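# Tuck chair under desk and park cart in yellow bay

## Task

Shove the office chair fully beneath the desk so it finishes upright and level with every wheel on the floor; bring the utility cart into the yellow-taped bay so that all four of its wheels sit inside the tape and none rests on the tape itself; keep the desk roughly at its original spot with its load still on top and nothing overhanging its edges; the robot must not topple or be left leaning, and at the end it must release everything and back away.

## Robot and tools

Robot: TidyBot++, a single-arm mobile manipulator. The base is 0.54 m long, 0.50 m wide and 0.38 m tall, on four driven casters. On it sits one seven-joint arm with a two-finger gripper; the shoulder is 0.12 m ahead of the base centre, 0.68 m up. Segments: upper arm 0.42 m, forearm 0.31 m, hand 0.31 m. The arm begins folded, hand pointing down, sticking out up to 0.08 m ahead of the base. Cameras: base_camera (pinhole, 644x364) and wrist_camera (fisheye, 644x476, looks along the hand).

Frames: base frame has its origin on the floor below the base centre, x ahead, y to the left, z up, metres. The odometry frame is the base frame as it was when the scene began; base_odometry reports x, y and heading (rad, left positive, -3.142 to 3.142) from wheel turns only, so wheel slip shows up as false travel and drift of a few cm builds up. base_tilt is in degrees, positive when leaning forward or right.

move: one action per call. base is an object of relative offsets measured along the base axes as they are when the command begins: translate_m (metres, forward +, -2 to 2), strafe_m (metres, left +, -2 to 2), rotate_rad (radians, counter-clockwise seen from above +, -6.3 to 6.3). joints is an object of absolute targets keyed by name: joint_1_rad (any angle; + is clockwise from above, opposite to heading), joint_2_rad (-2.249 to 2.249, shoulder, 0 = upper arm vertical), joint_3_rad (any), joint_4_rad (-2.579 to 2.579, elbow, 0 = straight), joint_5_rad (any), joint_6_rad (-2.099 to 2.099, wrist), joint_7_rad (any; with the hand down, + turns it counter-clockwise from above), gripper_pos (0 open to 1 closed; gap about 85 x (1 - gripper_pos) mm). Any-angle joints go the short way, so send steps under half a turn. target is one list of seven numbers, an absolute hand pose in the base frame: x, y, z in metres then quaternion qw, qx, qy, qz, the same form as the hand_pose line (point between the finger pads; its z axis runs along the fingers). With target, joints may only contain gripper_pos. speeds caps top speed for this call only: translate_m and strafe_m 0.05 to 0.5 m/s, rotate_rad 0.1 to 1.57 rad/s; for a combined translate and strafe give a speed under just one key. cameras: list from base_camera, wrist_camera, all; omitted means all, [] means none. blocking: true/omitted returns when everything has settled; false returns within about 0.5 s while motion continues. A new move replaces only the targets it names. No action exceeds 15 s; a base move times out after 14 s.

wait(seconds 0 to 10, cameras) commands nothing and reports state; it returns early once motions settle. stop(cameras) brakes all running motions. zoom_image(camera, region [x0, y0, x1, y1] in image pixels, at most 504 by 504) enlarges part of that camera's latest image. finished_scene(scene) ends the current scene for good; pass that scene's number.

Results: base_status, joint_status and hand_status read moving, done, off_target (rested away from target, maybe still pushing), stopped, not_followed, contact_stop or time_out. A base done only means the wheels turned the commanded amount. hand done means within 10 mm and 2 degrees; most target moves end off_target within about 3 cm. To refine, add (desired minus hand_pose) to the last target. hand_target is where the joint targets would place the hand; resend it to hold still. "joint command not followed" or "pose unreachable" means a check withheld the arm (often self-collision; nothing guards against hitting the base). on_its_own lists uncommanded behaviour. motor_effort gives percent of max torque per motor, bracket = peak. ARM HIT, torque_fault, MOTOR HOT and OVER-TEMPERATURE FAULT lines signal trouble. An uncommanded stop, refusal or torque fault cancels the rest of the calls in that reply.

Order of work: look with the cameras, drive close, push the chair straight in beneath the desk at low speed, then push or pull the cart into the yellow bay, checking wheels against tape with zoom_image, open the gripper, back away, then end the scene.

Avoid: driving while the arm is snagged above about 0.6 m (tipping risk); reaching far over furniture from the fold or swinging a stretched arm sideways; shoving the desk or knocking its load; ramming the base into things (a blocked base keeps pushing); letting go of moving parts, drops, slams, and heavy pulls or twists on the gripper. A held load makes the arm sag; don't command a joint to its current reading while loaded. A hand pointing down reaches at most about 0.94 m high, only close in. Long stretched or loaded holds heat the motors. Thinking time lets the simulation run on. Brief external tugs may disturb held or loose objects.

Each tool is called after "Request:" as name(argument=value, ...) on one line, values as JSON.

## Session

Request:
move()

Scene clock: 0.00 s.
base_odometry: x=+0.000 y=+0.000 heading=+0.000
base_tilt: forward=-0.2 right=-0.3
base_status: not commanded
joint_positions: joint_1_rad=+0.015 joint_2_rad=-0.385 joint_3_rad=+3.096 joint_4_rad=-2.513 joint_5_rad=+0.008 joint_6_rad=-0.916 joint_7_rad=+1.573 gripper_pos=+0.000
joint_status: not commanded
motor_effort: joint_1_rad=+0 joint_2_rad=-1 joint_3_rad=+0 joint_4_rad=+16 joint_5_rad=+0 joint_6_rad=+1 joint_7_rad=+0
hand_pose: x=+0.2578 y=+0.0017 z=+0.5956 quat_wxyz=(+0.011, +0.999, +0.017, +0.049) (m; base frame)
hand_target: x=+0.2571 y=+0.0017 z=+0.5952 quat_wxyz=(+0.011, +0.999, +0.017, +0.048) (m; base frame)
hand_status: not commanded
pictures: base_camera, wrist_camera

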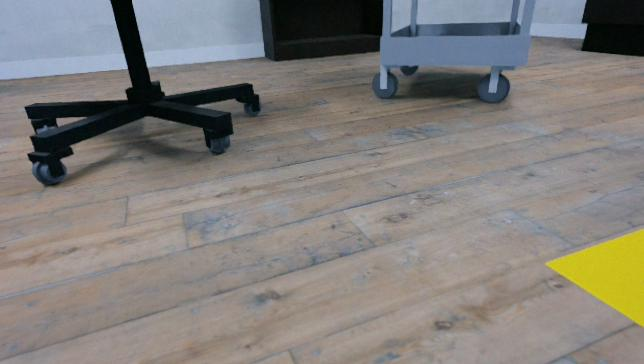

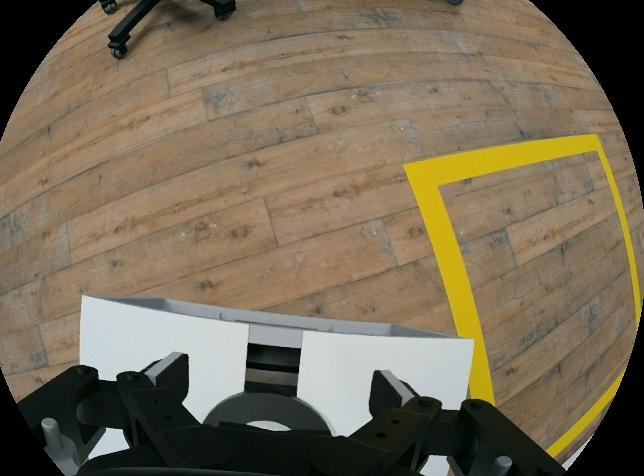

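Request:
move(joints={"joint_6_rad":0.2})

Request:
move(base={"rotate_rad":1.4})

Request:
move(base={"rotate_rad":-2.8})

Scene clock: 5.47 s.
move: done
base_odometry: x=+0.000 y=+0.000 heading=+0.000
base_tilt: forward=-0.1 right=-0.3
base_status: not commanded
joint_positions: joint_1_rad=+0.015 joint_2_rad=-0.385 joint_3_rad=+3.096 joint_4_rad=-2.508 joint_5_rad=+0.008 joint_6_rad=+0.161 joint_7_rad=+1.573 gripper_pos=+0.000
joint_status: all done
motor_effort: joint_1_rad=+0(0) joint_2_rad=-5(6) joint_3_rad=+0(1) joint_4_rad=+20(21) joint_5_rad=-1(1) joint_6_rad=+8(8) joint_7_rad=+0(1)
hand_pose: x=+0.5156 y=+0.0142 z=+0.7876 quat_wxyz=(+0.002, +0.831, +0.020, +0.556) (m; base frame)
hand_target: x=+0.5185 y=+0.0145 z=+0.7958 quat_wxyz=(+0.001, +0.822, +0.020, +0.570) (m; base frame)
hand_status: not commanded
pictures: base_camera, wrist_camera

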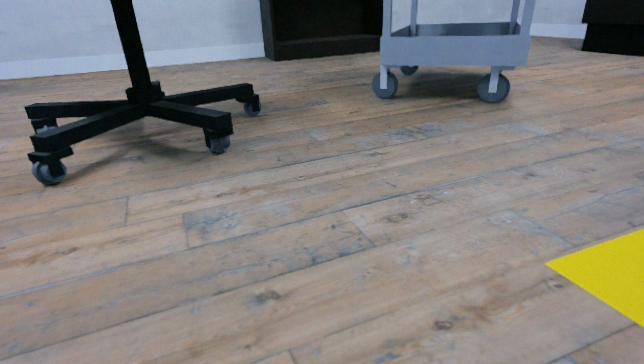

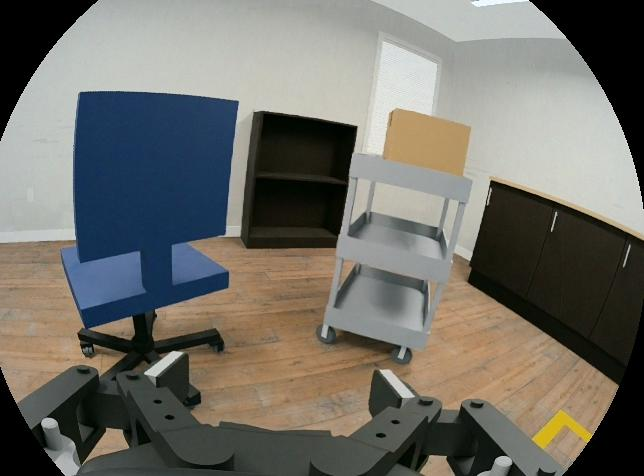

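Scene clock: 7.80 s.
move: done
base_odometry: x=+0.000 y=+0.000 heading=+1.399
base_tilt: forward=-0.2 right=-0.3
base_status: done
joint_positions: joint_1_rad=+0.015 joint_2_rad=-0.385 joint_3_rad=+3.096 joint_4_rad=-2.508 joint_5_rad=+0.008 joint_6_rad=+0.162 joint_7_rad=+1.573 gripper_pos=+0.000
joint_status: not commanded
motor_effort: joint_1_rad=+0(1) joint_2_rad=-5(7) joint_3_rad=+1(2) joint_4_rad=+20(21) joint_5_rad=-1(1) joint_6_rad=+8(8) joint_7_rad=+0(1)
hand_pose: x=+0.5157 y=+0.0143 z=+0.7879 quat_wxyz=(+0.002, +0.831, +0.020, +0.556) (m; base frame)
hand_target: x=+0.5185 y=+0.0145 z=+0.7958 quat_wxyz=(+0.001, +0.822, +0.020, +0.570) (m; base frame)
hand_status: not commanded
pictures: base_camera, wrist_camera

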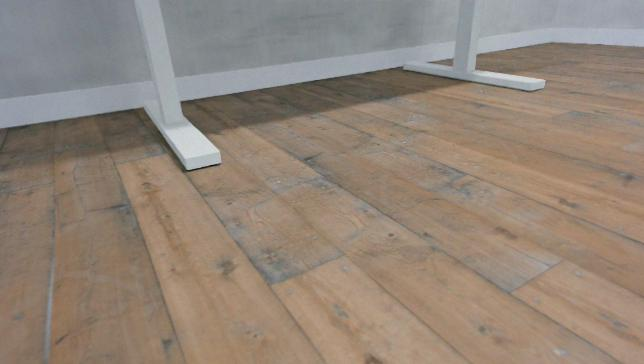

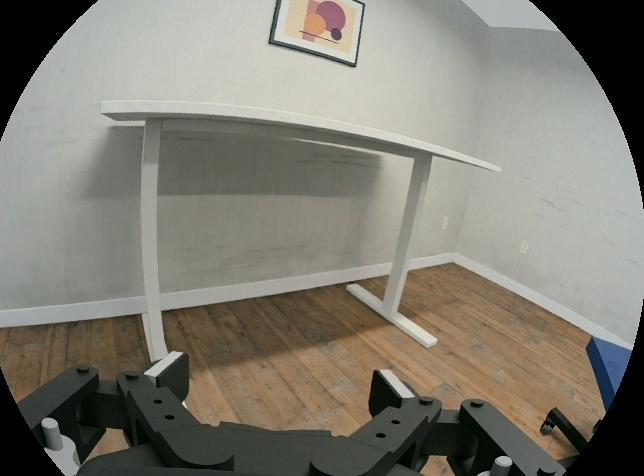

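Scene clock: 11.03 s.
move: done
base_odometry: x=+0.000 y=+0.000 heading=-1.400
base_tilt: forward=-0.2 right=-0.3
base_status: done
joint_positions: joint_1_rad=+0.015 joint_2_rad=-0.385 joint_3_rad=+3.096 joint_4_rad=-2.508 joint_5_rad=+0.008 joint_6_rad=+0.162 joint_7_rad=+1.573 gripper_pos=+0.000
joint_status: not commanded
motor_effort: joint_1_rad=+0(1) joint_2_rad=-6(8) joint_3_rad=+1(2) joint_4_rad=+21(21) joint_5_rad=+0(1) joint_6_rad=+8(9) joint_7_rad=+0(1)
hand_pose: x=+0.5158 y=+0.0143 z=+0.7881 quat_wxyz=(+0.002, +0.831, +0.020, +0.557) (m; base frame)
hand_target: x=+0.5185 y=+0.0145 z=+0.7958 quat_wxyz=(+0.001, +0.822, +0.020, +0.570) (m; base frame)
hand_status: not commanded
pictures: base_camera, wrist_camera

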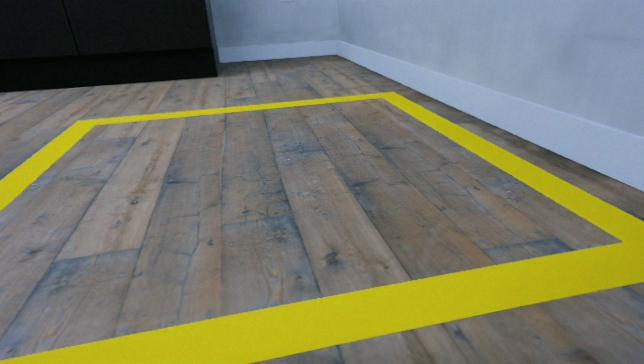

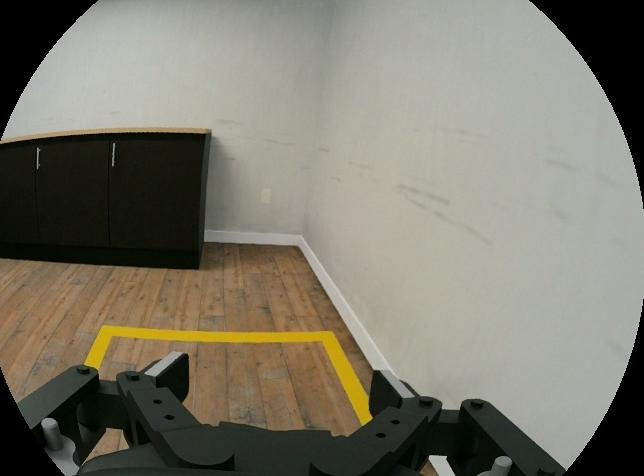

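Request:
move(base={"rotate_rad":1.4}, joints={"gripper_pos":1})

Request:
move(base={"strafe_m":0.12,"translate_m":0.2})

Scene clock: 53.03 s.
move: done
base_odometry: x=+0.000 y=+0.000 heading=-0.001
base_tilt: forward=-0.2 right=-0.3
base_status: done
joint_positions: joint_1_rad=+0.015 joint_2_rad=-0.385 joint_3_rad=+3.096 joint_4_rad=-2.508 joint_5_rad=+0.008 joint_6_rad=+0.162 joint_7_rad=+1.573 gripper_pos=+0.999
joint_status: all done
motor_effort: joint_1_rad=+0(1) joint_2_rad=-6(7) joint_3_rad=+1(2) joint_4_rad=+20(21) joint_5_rad=-1(1) joint_6_rad=+8(9) joint_7_rad=+0(1)
hand_pose: x=+0.5158 y=+0.0143 z=+0.7881 quat_wxyz=(+0.002, +0.831, +0.020, +0.557) (m; base frame)
hand_target: x=+0.5185 y=+0.0145 z=+0.7958 quat_wxyz=(+0.001, +0.822, +0.020, +0.570) (m; base frame)
hand_status: not commanded
pictures: base_camera, wrist_camera

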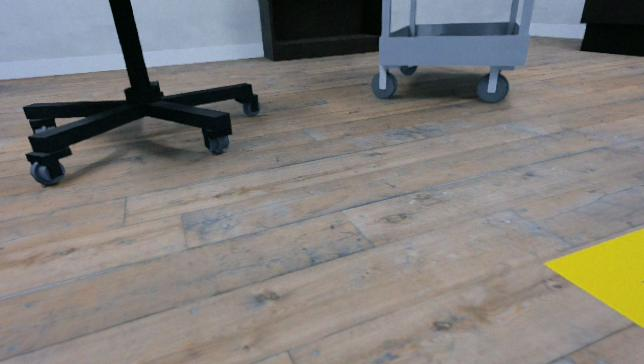

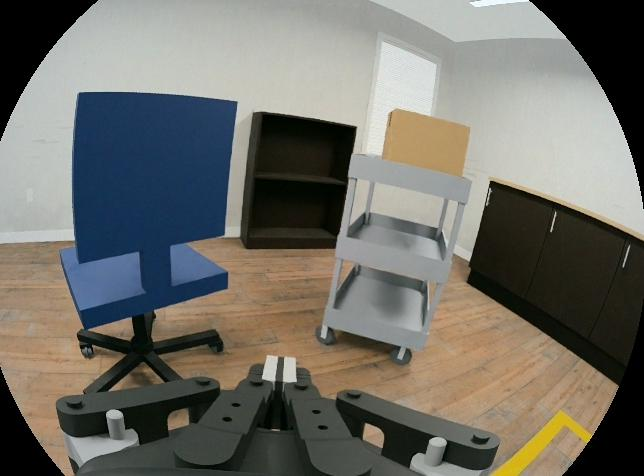

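Scene clock: 54.70 s.
move: done
base_odometry: x=+0.200 y=+0.120 heading=+0.000
base_tilt: forward=-0.2 right=-0.3
base_status: done
joint_positions: joint_1_rad=+0.015 joint_2_rad=-0.384 joint_3_rad=+3.096 joint_4_rad=-2.508 joint_5_rad=+0.008 joint_6_rad=+0.164 joint_7_rad=+1.573 gripper_pos=+0.999
joint_status: not commanded
motor_effort: joint_1_rad=+0(1) joint_2_rad=-6(8) joint_3_rad=+1(2) joint_4_rad=+20(22) joint_5_rad=+0(1) joint_6_rad=+8(9) joint_7_rad=+0(1)
hand_pose: x=+0.5162 y=+0.0143 z=+0.7882 quat_wxyz=(+0.002, +0.830, +0.020, +0.557) (m; base frame)
hand_target: x=+0.5185 y=+0.0145 z=+0.7958 quat_wxyz=(+0.001, +0.822, +0.020, +0.570) (m; base frame)
hand_status: not commanded
pictures: base_camera, wrist_camera

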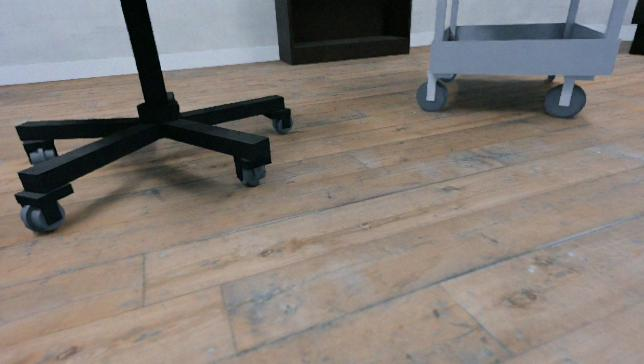

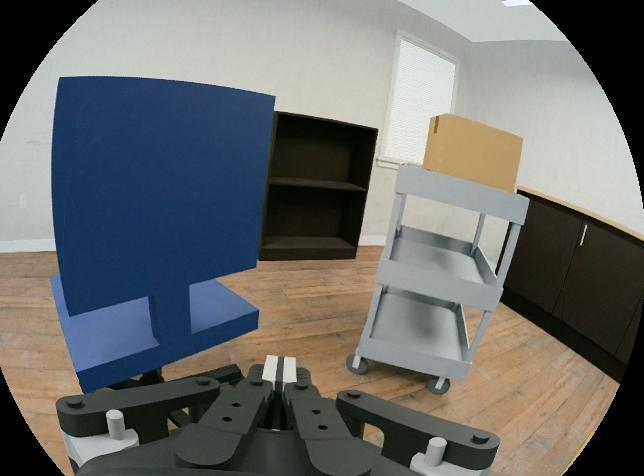

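Request:
move(base={"strafe_m":0.15,"translate_m":0.1})

Request:
move(base={"translate_m":0.3}, speeds={"translate_m":0.12})

Scene clock: 69.23 s.
move: done
base_odometry: x=+0.300 y=+0.270 heading=+0.000
base_tilt: forward=-0.1 right=-0.4
base_status: done
joint_positions: joint_1_rad=+0.015 joint_2_rad=-0.384 joint_3_rad=+3.096 joint_4_rad=-2.508 joint_5_rad=+0.008 joint_6_rad=+0.164 joint_7_rad=+1.573 gripper_pos=+0.999
joint_status: not commanded
motor_effort: joint_1_rad=+0(1) joint_2_rad=-5(8) joint_3_rad=+0(2) joint_4_rad=+21(21) joint_5_rad=+0(1) joint_6_rad=+8(9) joint_7_rad=+0(1)
hand_pose: x=+0.5162 y=+0.0143 z=+0.7882 quat_wxyz=(+0.002, +0.830, +0.020, +0.557) (m; base frame)
hand_target: x=+0.5185 y=+0.0145 z=+0.7958 quat_wxyz=(+0.001, +0.822, +0.020, +0.570) (m; base frame)
hand_status: not commanded
pictures: base_camera, wrist_camera

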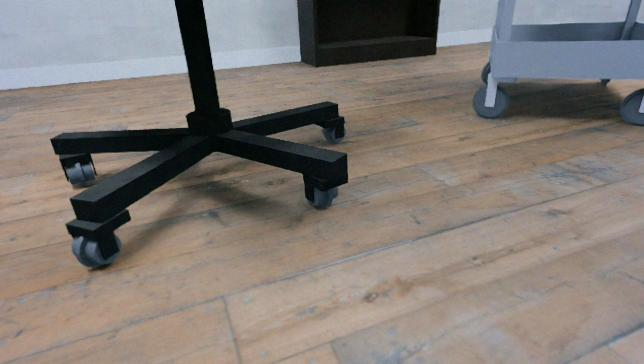

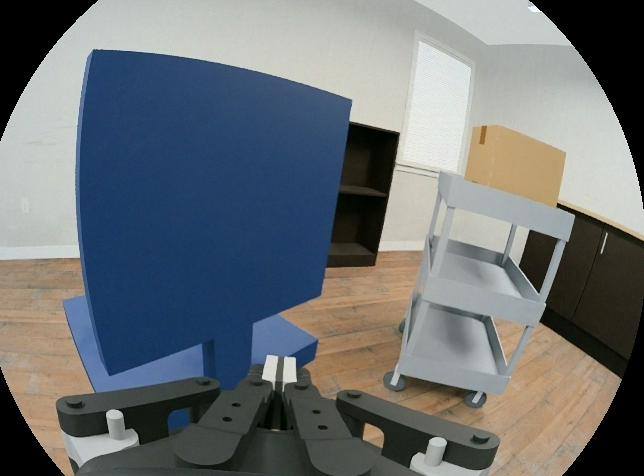

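Scene clock: 72.33 s.
move: done
base_odometry: x=+0.600 y=+0.270 heading=+0.000
base_tilt: forward=-0.1 right=-0.3
base_status: done
joint_positions: joint_1_rad=+0.015 joint_2_rad=-0.384 joint_3_rad=+3.096 joint_4_rad=-2.508 joint_5_rad=+0.008 joint_6_rad=+0.164 joint_7_rad=+1.573 gripper_pos=+0.999
joint_status: not commanded
motor_effort: joint_1_rad=+0(0) joint_2_rad=-6(8) joint_3_rad=+1(1) joint_4_rad=+20(22) joint_5_rad=+0(1) joint_6_rad=+8(9) joint_7_rad=+0(1)
hand_pose: x=+0.5162 y=+0.0143 z=+0.7885 quat_wxyz=(+0.002, +0.830, +0.020, +0.557) (m; base frame)
hand_target: x=+0.5185 y=+0.0145 z=+0.7958 quat_wxyz=(+0.001, +0.822, +0.020, +0.570) (m; base frame)
hand_status: not commanded
pictures: base_camera, wrist_camera

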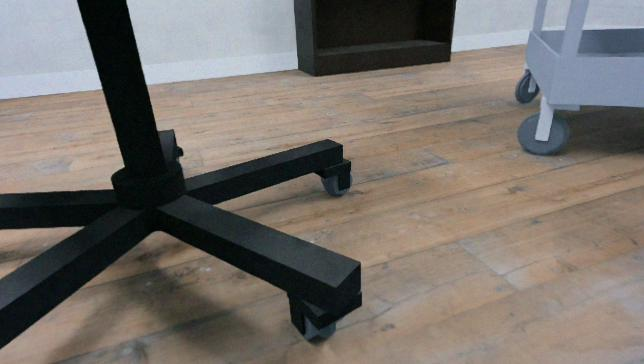

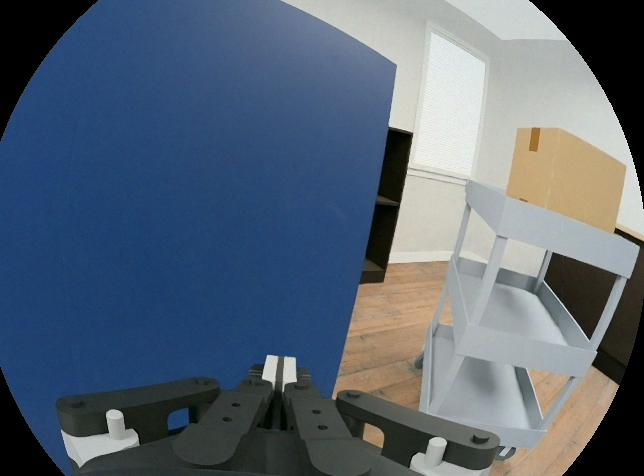

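Request:
move(base={"translate_m":0.25}, speeds={"translate_m":0.12})

Scene clock: 77.07 s.
move: done
base_odometry: x=+0.851 y=+0.270 heading=+0.000
base_tilt: forward=-0.2 right=-0.3
base_status: done
joint_positions: joint_1_rad=+0.040 joint_2_rad=-0.382 joint_3_rad=+3.120 joint_4_rad=-2.512 joint_5_rad=+0.008 joint_6_rad=+0.165 joint_7_rad=+1.573 gripper_pos=+0.999
joint_status: not commanded
motor_effort: joint_1_rad=-6(8) joint_2_rad=-6(9) joint_3_rad=-6(8) joint_4_rad=+20(25) joint_5_rad=+1(1) joint_6_rad=+8(12) joint_7_rad=+0(1)
hand_pose: x=+0.5157 y=-0.0055 z=+0.7854 quat_wxyz=(+0.011, +0.832, -0.002, +0.555) (m; base frame)
hand_target: x=+0.5185 y=+0.0145 z=+0.7958 quat_wxyz=(+0.001, +0.822, +0.020, +0.570) (m; base frame)
hand_status: not commanded
pictures: base_camera, wrist_camera

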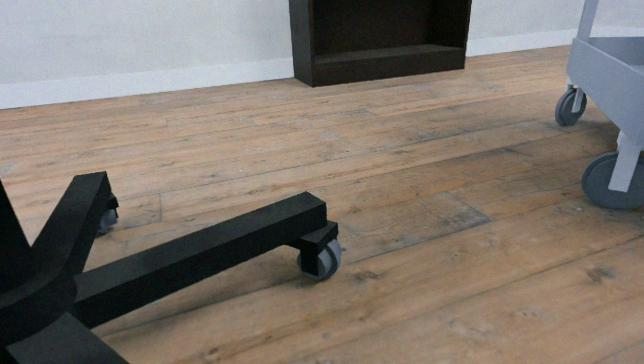

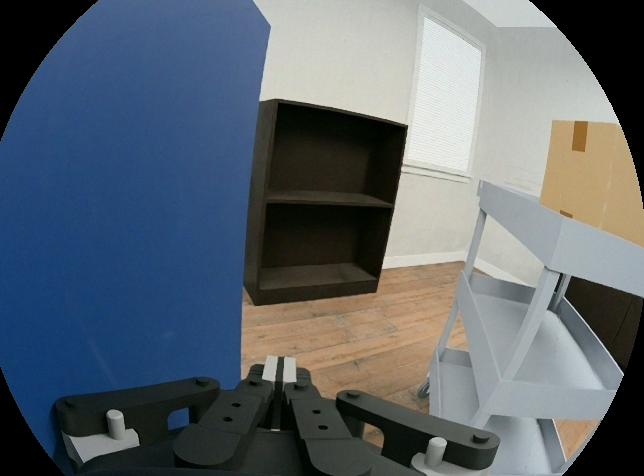

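Request:
move(base={"translate_m":-0.55})

Scene clock: 82.07 s.
move: done
base_odometry: x=+0.300 y=+0.270 heading=+0.000
base_tilt: forward=-0.2 right=-0.3
base_status: done
joint_positions: joint_1_rad=+0.026 joint_2_rad=-0.384 joint_3_rad=+3.109 joint_4_rad=-2.510 joint_5_rad=+0.008 joint_6_rad=+0.166 joint_7_rad=+1.573 gripper_pos=+0.999
joint_status: not commanded
motor_effort: joint_1_rad=+0(7) joint_2_rad=-6(9) joint_3_rad=+1(6) joint_4_rad=+20(22) joint_5_rad=+0(1) joint_6_rad=+8(9) joint_7_rad=+0(1)
hand_pose: x=+0.5161 y=+0.0046 z=+0.7875 quat_wxyz=(+0.006, +0.831, +0.009, +0.557) (m; base frame)
hand_target: x=+0.5185 y=+0.0145 z=+0.7958 quat_wxyz=(+0.001, +0.822, +0.020, +0.570) (m; base frame)
hand_status: not commanded
pictures: base_camera, wrist_camera

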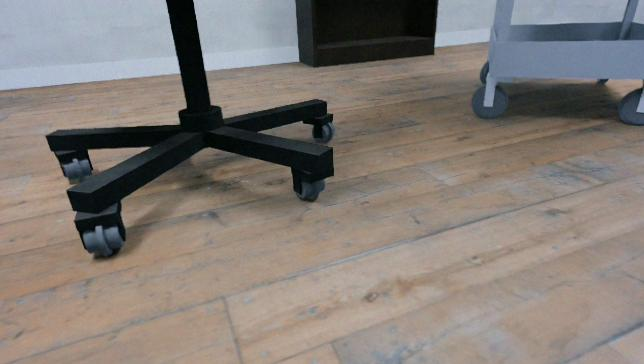

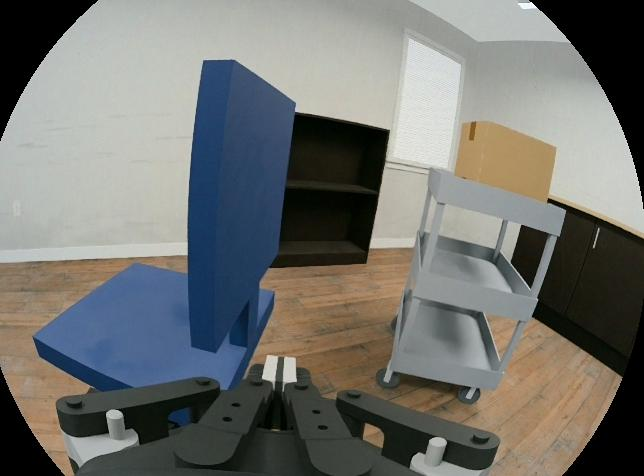

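Request:
move(base={"translate_m":0.3,"strafe_m":-0.39,"rotate_rad":-0.32})

Scene clock: 113.50 s.
move: done
base_odometry: x=+0.600 y=-0.120 heading=-0.320
base_tilt: forward=-0.2 right=-0.3
base_status: done
joint_positions: joint_1_rad=+0.025 joint_2_rad=-0.381 joint_3_rad=+3.105 joint_4_rad=-2.509 joint_5_rad=+0.008 joint_6_rad=+0.166 joint_7_rad=+1.573 gripper_pos=+0.999
joint_status: not commanded
motor_effort: joint_1_rad=+0(1) joint_2_rad=-6(9) joint_3_rad=+1(3) joint_4_rad=+20(21) joint_5_rad=+0(1) joint_6_rad=+8(9) joint_7_rad=+0(1)
hand_pose: x=+0.5166 y=+0.0069 z=+0.7871 quat_wxyz=(+0.005, +0.831, +0.012, +0.556) (m; base frame)
hand_target: x=+0.5185 y=+0.0145 z=+0.7958 quat_wxyz=(+0.001, +0.822, +0.020, +0.570) (m; base frame)
hand_status: not commanded
pictures: base_camera, wrist_camera

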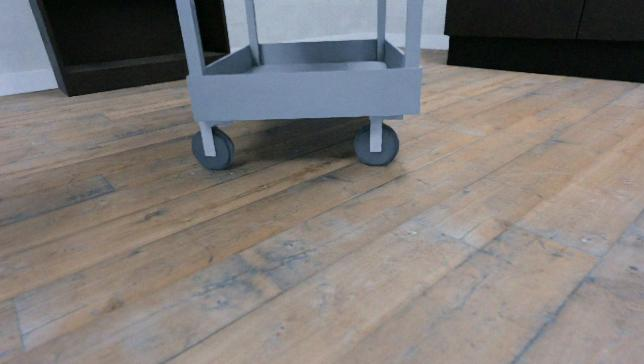

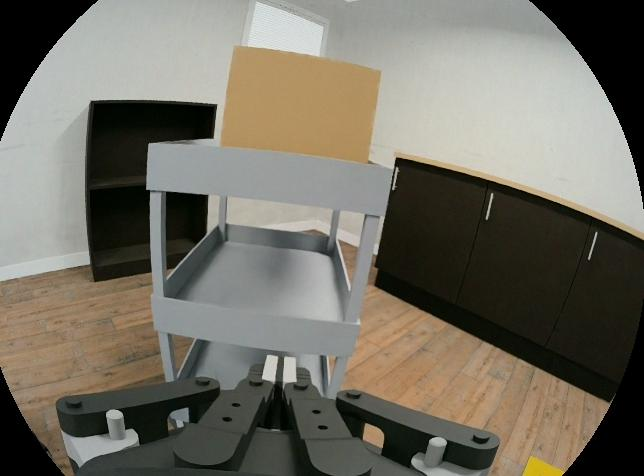

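Request:
move(target=[0.42,0,0.93,0,0.7071,0.7071,0], joints={"gripper_pos":0})

Request:
move(base={"translate_m":0.25,"strafe_m":0.055})

Scene clock: 127.30 s.
move: off_target
base_odometry: x=+0.600 y=-0.120 heading=-0.320
base_tilt: forward=-0.1 right=-0.3
base_status: not commanded
joint_positions: joint_1_rad=+0.025 joint_2_rad=+0.025 joint_3_rad=+3.105 joint_4_rad=-1.072 joint_5_rad=+0.008 joint_6_rad=-1.978 joint_7_rad=+3.073 gripper_pos=+0.000
joint_status: all done
motor_effort: joint_1_rad=+0(0) joint_2_rad=-17(17) joint_3_rad=+0(1) joint_4_rad=+17(22) joint_5_rad=+0(1) joint_6_rad=+0(9) joint_7_rad=+0(1)
hand_pose: x=+0.4297 y=+0.0026 z=+0.9351 quat_wxyz=(+0.025, +0.728, +0.685, +0.022) (m; base frame)
hand_target: x=+0.4200 y=+0.0000 z=+0.9300 quat_wxyz=(+0.000, +0.707, +0.707, +0.000) (m; base frame)
hand_status: off_target (0.011 m and 5.2 deg from the pose sent, 0.173 m and 106.8 deg at the start)
pictures: base_camera, wrist_camera

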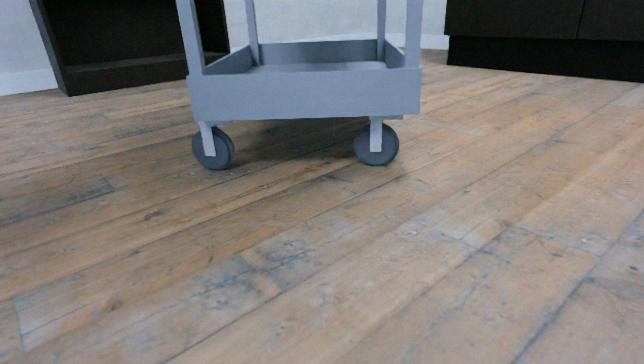

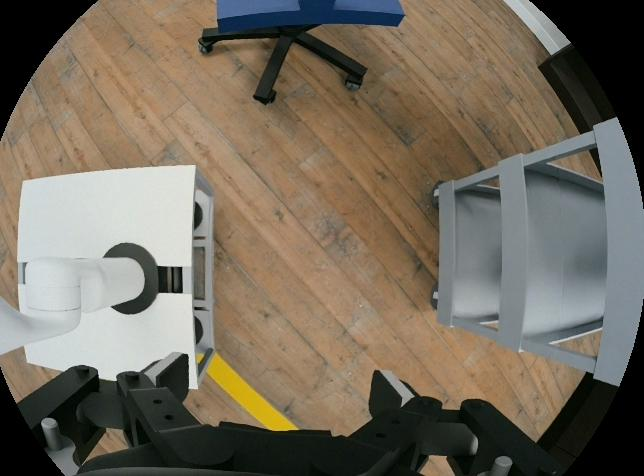

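Scene clock: 129.10 s.
move: done
base_odometry: x=+0.855 y=-0.147 heading=-0.321
base_tilt: forward=-0.1 right=-0.3
base_status: done
joint_positions: joint_1_rad=+0.025 joint_2_rad=+0.046 joint_3_rad=+3.105 joint_4_rad=-1.071 joint_5_rad=+0.008 joint_6_rad=-1.984 joint_7_rad=+3.074 gripper_pos=+0.000
joint_status: not commanded
motor_effort: joint_1_rad=+0(1) joint_2_rad=-17(21) joint_3_rad=+0(1) joint_4_rad=+16(17) joint_5_rad=-1(1) joint_6_rad=+0(1) joint_7_rad=+0(1)
hand_pose: x=+0.4330 y=+0.0025 z=+0.9290 quat_wxyz=(+0.016, +0.728, +0.686, +0.013) (m; base frame)
hand_target: x=+0.4200 y=+0.0000 z=+0.9300 quat_wxyz=(+0.000, +0.707, +0.707, +0.000) (m; base frame)
hand_status: not commanded
pictures: base_camera, wrist_camera

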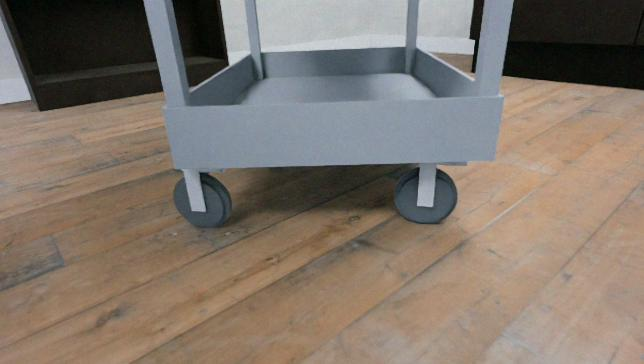

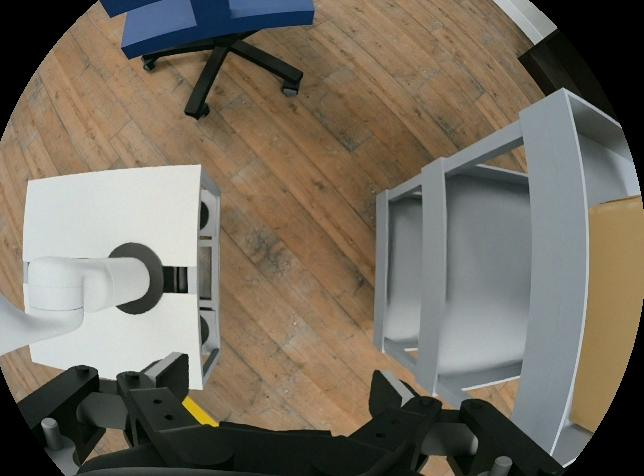

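Request:
move(base={"translate_m":0.15,"strafe_m":0.1})

Request:
zoom_image(camera="wrist_camera", region=[344, 50, 644, 476])

Scene clock: 135.83 s.
move: done
base_odometry: x=+1.029 y=-0.099 heading=-0.321
base_tilt: forward=-0.1 right=-0.3
base_status: done
joint_positions: joint_1_rad=+0.025 joint_2_rad=+0.051 joint_3_rad=+3.105 joint_4_rad=-1.071 joint_5_rad=+0.008 joint_6_rad=-1.986 joint_7_rad=+3.074 gripper_pos=+0.000
joint_status: not commanded
motor_effort: joint_1_rad=+0(2) joint_2_rad=-18(21) joint_3_rad=+0(1) joint_4_rad=+16(17) joint_5_rad=-1(1) joint_6_rad=+0(1) joint_7_rad=+0(1)
hand_pose: x=+0.4338 y=+0.0023 z=+0.9274 quat_wxyz=(+0.013, +0.728, +0.686, +0.011) (m; base frame)
hand_target: x=+0.4200 y=+0.0000 z=+0.9300 quat_wxyz=(+0.000, +0.707, +0.707, +0.000) (m; base frame)
hand_status: not commanded
pictures: base_camera, wrist_camera

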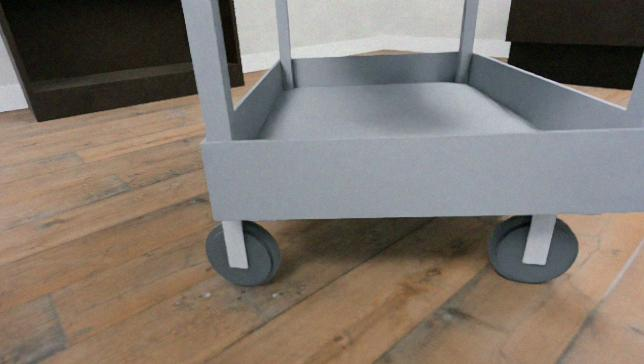

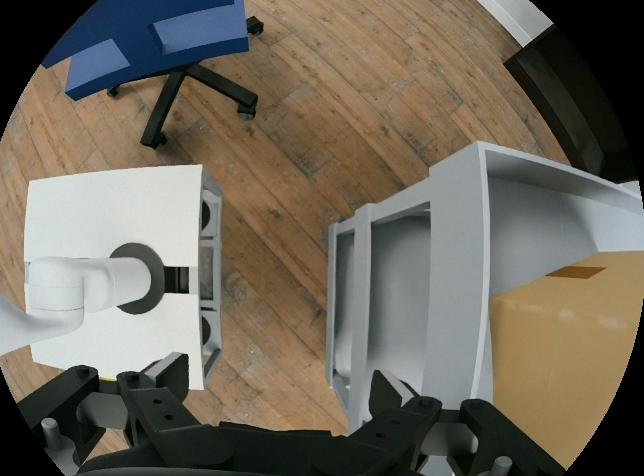

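Scaled by 1.183.

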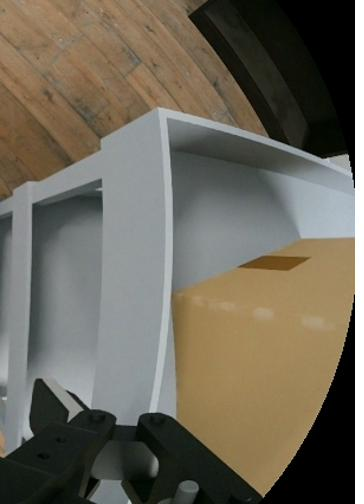

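Request:
move(base={"translate_m":0.1,"strafe_m":0.11})

Scene clock: 145.30 s.
move: done
base_odometry: x=+1.159 y=-0.026 heading=-0.322
base_tilt: forward=-0.1 right=-0.3
base_status: done
joint_positions: joint_1_rad=+0.024 joint_2_rad=+0.053 joint_3_rad=+3.106 joint_4_rad=-1.071 joint_5_rad=+0.008 joint_6_rad=-1.986 joint_7_rad=+3.074 gripper_pos=+0.000
joint_status: not commanded
motor_effort: joint_1_rad=+0(2) joint_2_rad=-18(22) joint_3_rad=+0(2) joint_4_rad=+16(17) joint_5_rad=+0(1) joint_6_rad=-1(1) joint_7_rad=+0(1)
hand_pose: x=+0.4340 y=+0.0022 z=+0.9269 quat_wxyz=(+0.013, +0.728, +0.686, +0.010) (m; base frame)
hand_target: x=+0.4200 y=+0.0000 z=+0.9300 quat_wxyz=(+0.000, +0.707, +0.707, +0.000) (m; base frame)
hand_status: not commanded
pictures: base_camera, wrist_camera

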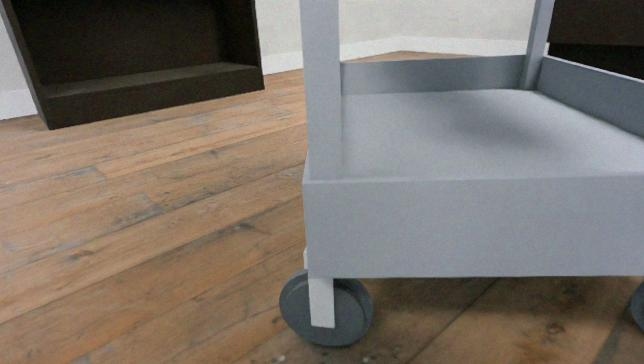

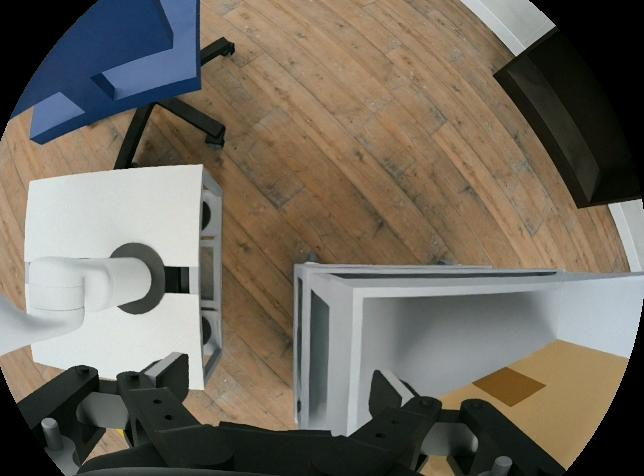

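Request:
move(base={"translate_m":0.035,"strafe_m":0.03})

Request:
move(target=[0.42,0,0.87,0,0.7071,0.7071,0])

Scene clock: 149.73 s.
move: done
base_odometry: x=+1.202 y=-0.009 heading=-0.321
base_tilt: forward=-0.1 right=-0.3
base_status: done
joint_positions: joint_1_rad=+0.024 joint_2_rad=+0.055 joint_3_rad=+3.107 joint_4_rad=-1.071 joint_5_rad=+0.008 joint_6_rad=-1.987 joint_7_rad=+3.074 gripper_pos=+0.000
joint_status: not commanded
motor_effort: joint_1_rad=+0(2) joint_2_rad=-17(21) joint_3_rad=+0(2) joint_4_rad=+17(17) joint_5_rad=+0(1) joint_6_rad=+0(1) joint_7_rad=+0(1)
hand_pose: x=+0.4343 y=+0.0021 z=+0.9263 quat_wxyz=(+0.012, +0.728, +0.686, +0.009) (m; base frame)
hand_target: x=+0.4200 y=+0.0000 z=+0.9300 quat_wxyz=(+0.000, +0.707, +0.707, +0.000) (m; base frame)
hand_status: not commanded
pictures: base_camera, wrist_camera

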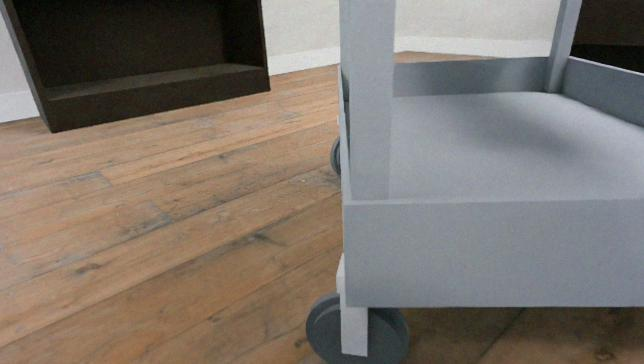

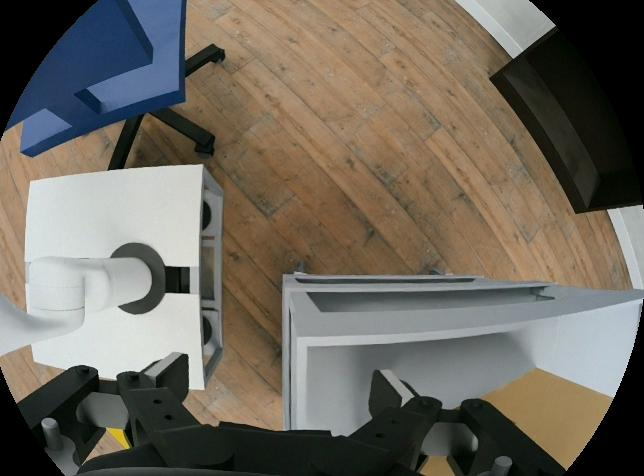

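Scene clock: 151.07 s.
move: off_target
base_odometry: x=+1.202 y=-0.009 heading=-0.321
base_tilt: forward=-0.1 right=-0.3
base_status: not commanded
joint_positions: joint_1_rad=-0.012 joint_2_rad=+0.017 joint_3_rad=+3.157 joint_4_rad=-1.309 joint_5_rad=+0.008 joint_6_rad=-1.872 joint_7_rad=+3.075 gripper_pos=+0.000
joint_status: not commanded
motor_effort: joint_1_rad=+0(1) joint_2_rad=-17(19) joint_3_rad=+0(1) joint_4_rad=+16(18) joint_5_rad=-1(3) joint_6_rad=-1(2) joint_7_rad=+0(1)
hand_pose: x=+0.4137 y=-0.0019 z=+0.8678 quat_wxyz=(-0.017, +0.732, +0.681, -0.023) (m; base frame)
hand_target: x=+0.4200 y=+0.0000 z=+0.8700 quat_wxyz=(+0.000, +0.707, +0.707, +0.000) (m; base frame)
hand_status: off_target (0.007 m and 5.3 deg from the pose sent, 0.058 m and 3.8 deg at the start)
pictures: base_camera, wrist_camera

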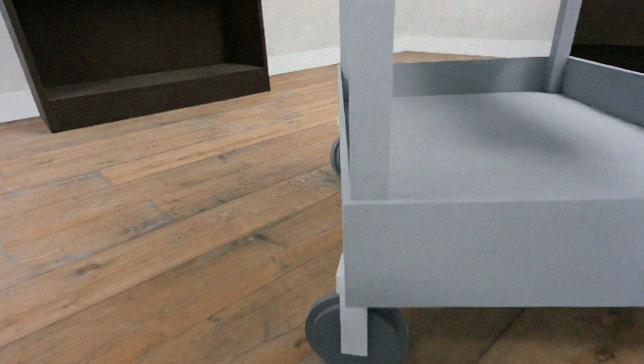

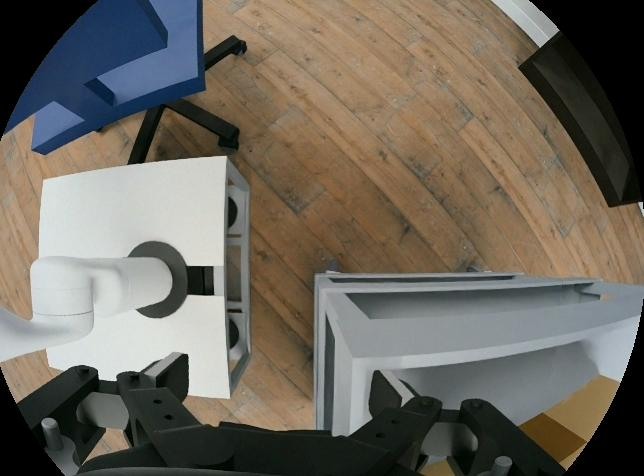

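Request:
move(base={"translate_m":0.03,"strafe_m":-0.015})

Request:
move(target=[0.425,0,0.825,0,0.7071,0.7071,0])

Scene clock: 155.03 s.
move: done
base_odometry: x=+1.226 y=-0.032 heading=-0.321
base_tilt: forward=-0.1 right=-0.3
base_status: done
joint_positions: joint_1_rad=-0.016 joint_2_rad=+0.006 joint_3_rad=+3.160 joint_4_rad=-1.312 joint_5_rad=+0.008 joint_6_rad=-1.865 joint_7_rad=+3.075 gripper_pos=+0.000
joint_status: not commanded
motor_effort: joint_1_rad=+0(1) joint_2_rad=-16(22) joint_3_rad=+0(1) joint_4_rad=+17(18) joint_5_rad=+0(1) joint_6_rad=-1(2) joint_7_rad=-1(1)
hand_pose: x=+0.4130 y=-0.0018 z=+0.8702 quat_wxyz=(-0.011, +0.732, +0.681, -0.018) (m; base frame)
hand_target: x=+0.4200 y=+0.0000 z=+0.8700 quat_wxyz=(+0.000, +0.707, +0.707, +0.000) (m; base frame)
hand_status: not commanded
pictures: base_camera, wrist_camera

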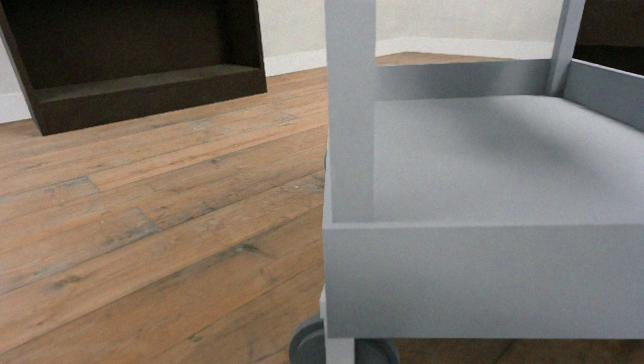

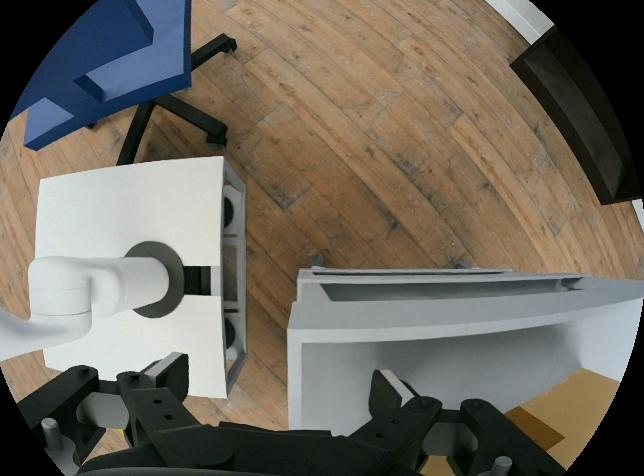

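Scene clock: 156.10 s.
move: off_target
base_odometry: x=+1.226 y=-0.032 heading=-0.321
base_tilt: forward=-0.1 right=-0.3
base_status: not commanded
joint_positions: joint_1_rad=-0.018 joint_2_rad=+0.005 joint_3_rad=+3.160 joint_4_rad=-1.466 joint_5_rad=+0.008 joint_6_rad=-1.730 joint_7_rad=+3.075 gripper_pos=+0.000
joint_status: not commanded
motor_effort: joint_1_rad=+0(0) joint_2_rad=-17(18) joint_3_rad=+0(1) joint_4_rad=+17(18) joint_5_rad=-1(1) joint_6_rad=-1(2) joint_7_rad=+1(1)
hand_pose: x=+0.4156 y=-0.0012 z=+0.8230 quat_wxyz=(-0.018, +0.730, +0.682, -0.025) (m; base frame)
hand_target: x=+0.4250 y=+0.0000 z=+0.8250 quat_wxyz=(+0.000, +0.707, +0.707, +0.000) (m; base frame)
hand_status: off_target (0.010 m and 5.2 deg from the pose sent, 0.047 m and 4.7 deg at the start)
pictures: base_camera, wrist_camera

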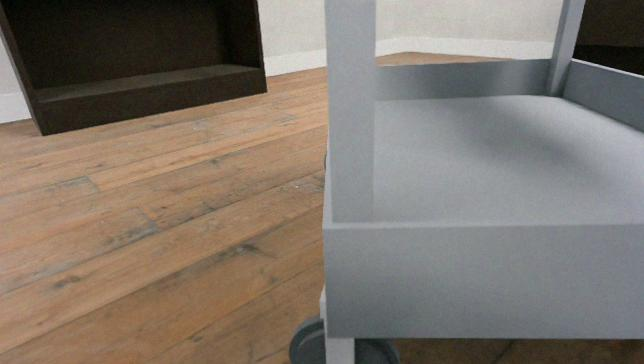

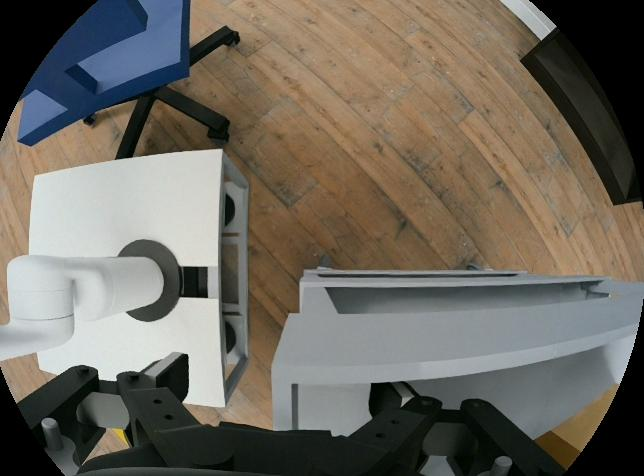

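Request:
move(joints={"gripper_pos":1})

Scene clock: 160.77 s.
move: off_target
base_odometry: x=+1.226 y=-0.032 heading=-0.321
base_tilt: forward=-0.2 right=-0.3
base_status: not commanded
joint_positions: joint_1_rad=-0.031 joint_2_rad=+0.002 joint_3_rad=+3.161 joint_4_rad=-1.469 joint_5_rad=+0.008 joint_6_rad=-1.700 joint_7_rad=+3.104 gripper_pos=+0.948
joint_status: gripper_pos off_target (ended at +0.948, target +1.000)
motor_effort: joint_1_rad=+2(3) joint_2_rad=-16(20) joint_3_rad=+2(3) joint_4_rad=+18(19) joint_5_rad=-1(3) joint_6_rad=-3(8) joint_7_rad=-3(5)
hand_pose: x=+0.4236 y=+0.0025 z=+0.8229 quat_wxyz=(-0.007, +0.717, +0.697, -0.013) (m; base frame)
hand_target: x=+0.4250 y=+0.0000 z=+0.8250 quat_wxyz=(+0.000, +0.707, +0.707, +0.000) (m; base frame)
hand_status: not commanded
pictures: base_camera, wrist_camera

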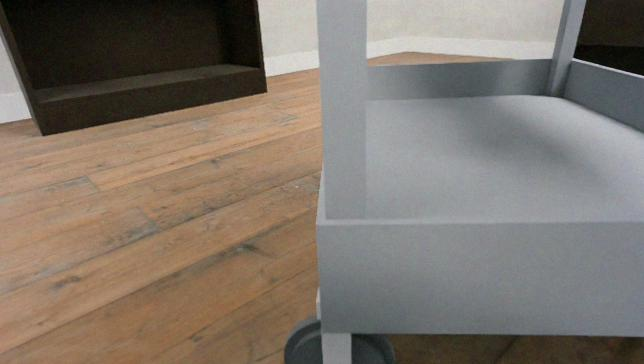

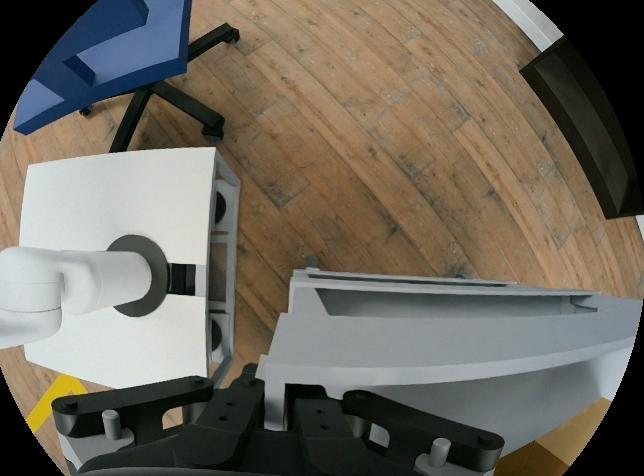

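Request:
move(base={"translate_m":-0.4}, speeds={"translate_m":0.12})

Scene clock: 173.33 s.
move: done
base_odometry: x=+0.846 y=+0.094 heading=-0.321
base_tilt: forward=-0.2 right=-0.3
base_status: done
joint_positions: joint_1_rad=-0.006 joint_2_rad=-0.012 joint_3_rad=+3.204 joint_4_rad=-1.482 joint_5_rad=+0.010 joint_6_rad=-1.681 joint_7_rad=+3.122 gripper_pos=+0.949
joint_status: not commanded
motor_effort: joint_1_rad=-8(9) joint_2_rad=-18(27) joint_3_rad=-8(9) joint_4_rad=+19(21) joint_5_rad=-9(9) joint_6_rad=-1(11) joint_7_rad=+4(8)
hand_pose: x=+0.4240 y=-0.0190 z=+0.8227 quat_wxyz=(+0.000, +0.734, +0.680, -0.007) (m; base frame)
hand_target: x=+0.4250 y=+0.0000 z=+0.8250 quat_wxyz=(+0.000, +0.707, +0.707, +0.000) (m; base frame)
hand_status: not commanded
pictures: base_camera, wrist_camera

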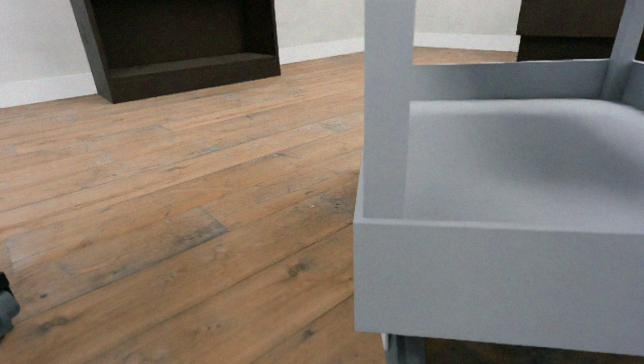

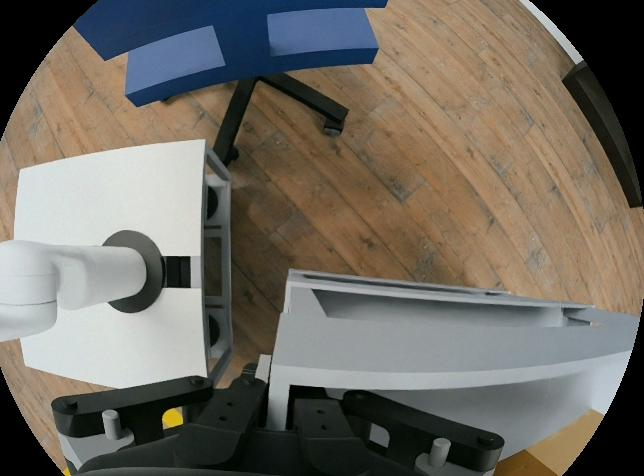

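Request:
move(base={"translate_m":-0.24,"strafe_m":-0.29,"rotate_rad":-0.42}, speeds={"translate_m":0.1,"rotate_rad":0.11})

Scene clock: 181.43 s.
move: done
base_odometry: x=+0.526 y=-0.106 heading=-0.742
base_tilt: forward=-0.2 right=-0.3
base_status: done
joint_positions: joint_1_rad=-0.020 joint_2_rad=-0.007 joint_3_rad=+3.192 joint_4_rad=-1.477 joint_5_rad=-0.003 joint_6_rad=-1.678 joint_7_rad=+3.154 gripper_pos=+0.949
joint_status: not commanded
motor_effort: joint_1_rad=-3(14) joint_2_rad=-17(23) joint_3_rad=-3(15) joint_4_rad=+17(20) joint_5_rad=-2(10) joint_6_rad=-2(8) joint_7_rad=+2(14)
hand_pose: x=+0.4272 y=-0.0072 z=+0.8229 quat_wxyz=(-0.004, +0.714, +0.701, -0.001) (m; base frame)
hand_target: x=+0.4250 y=+0.0000 z=+0.8250 quat_wxyz=(+0.000, +0.707, +0.707, +0.000) (m; base frame)
hand_status: not commanded
pictures: base_camera, wrist_camera

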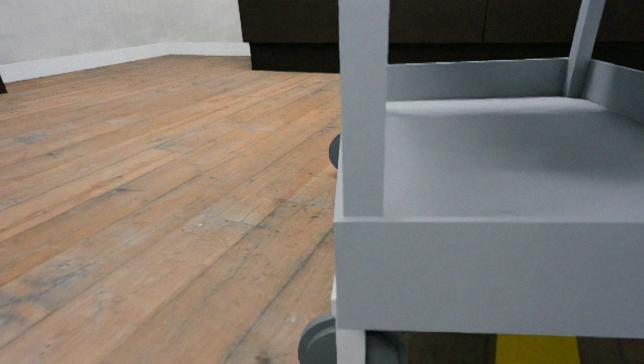

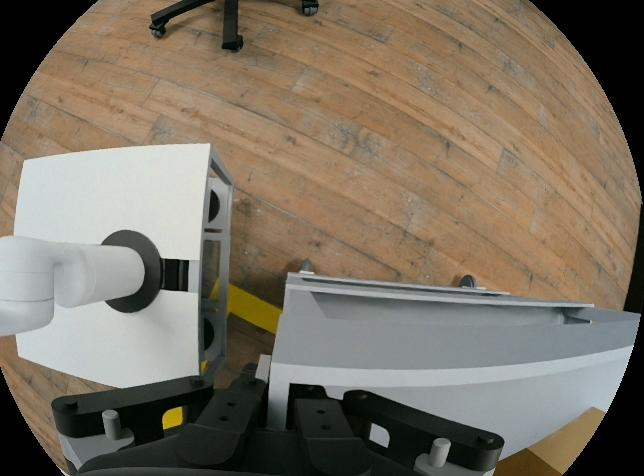

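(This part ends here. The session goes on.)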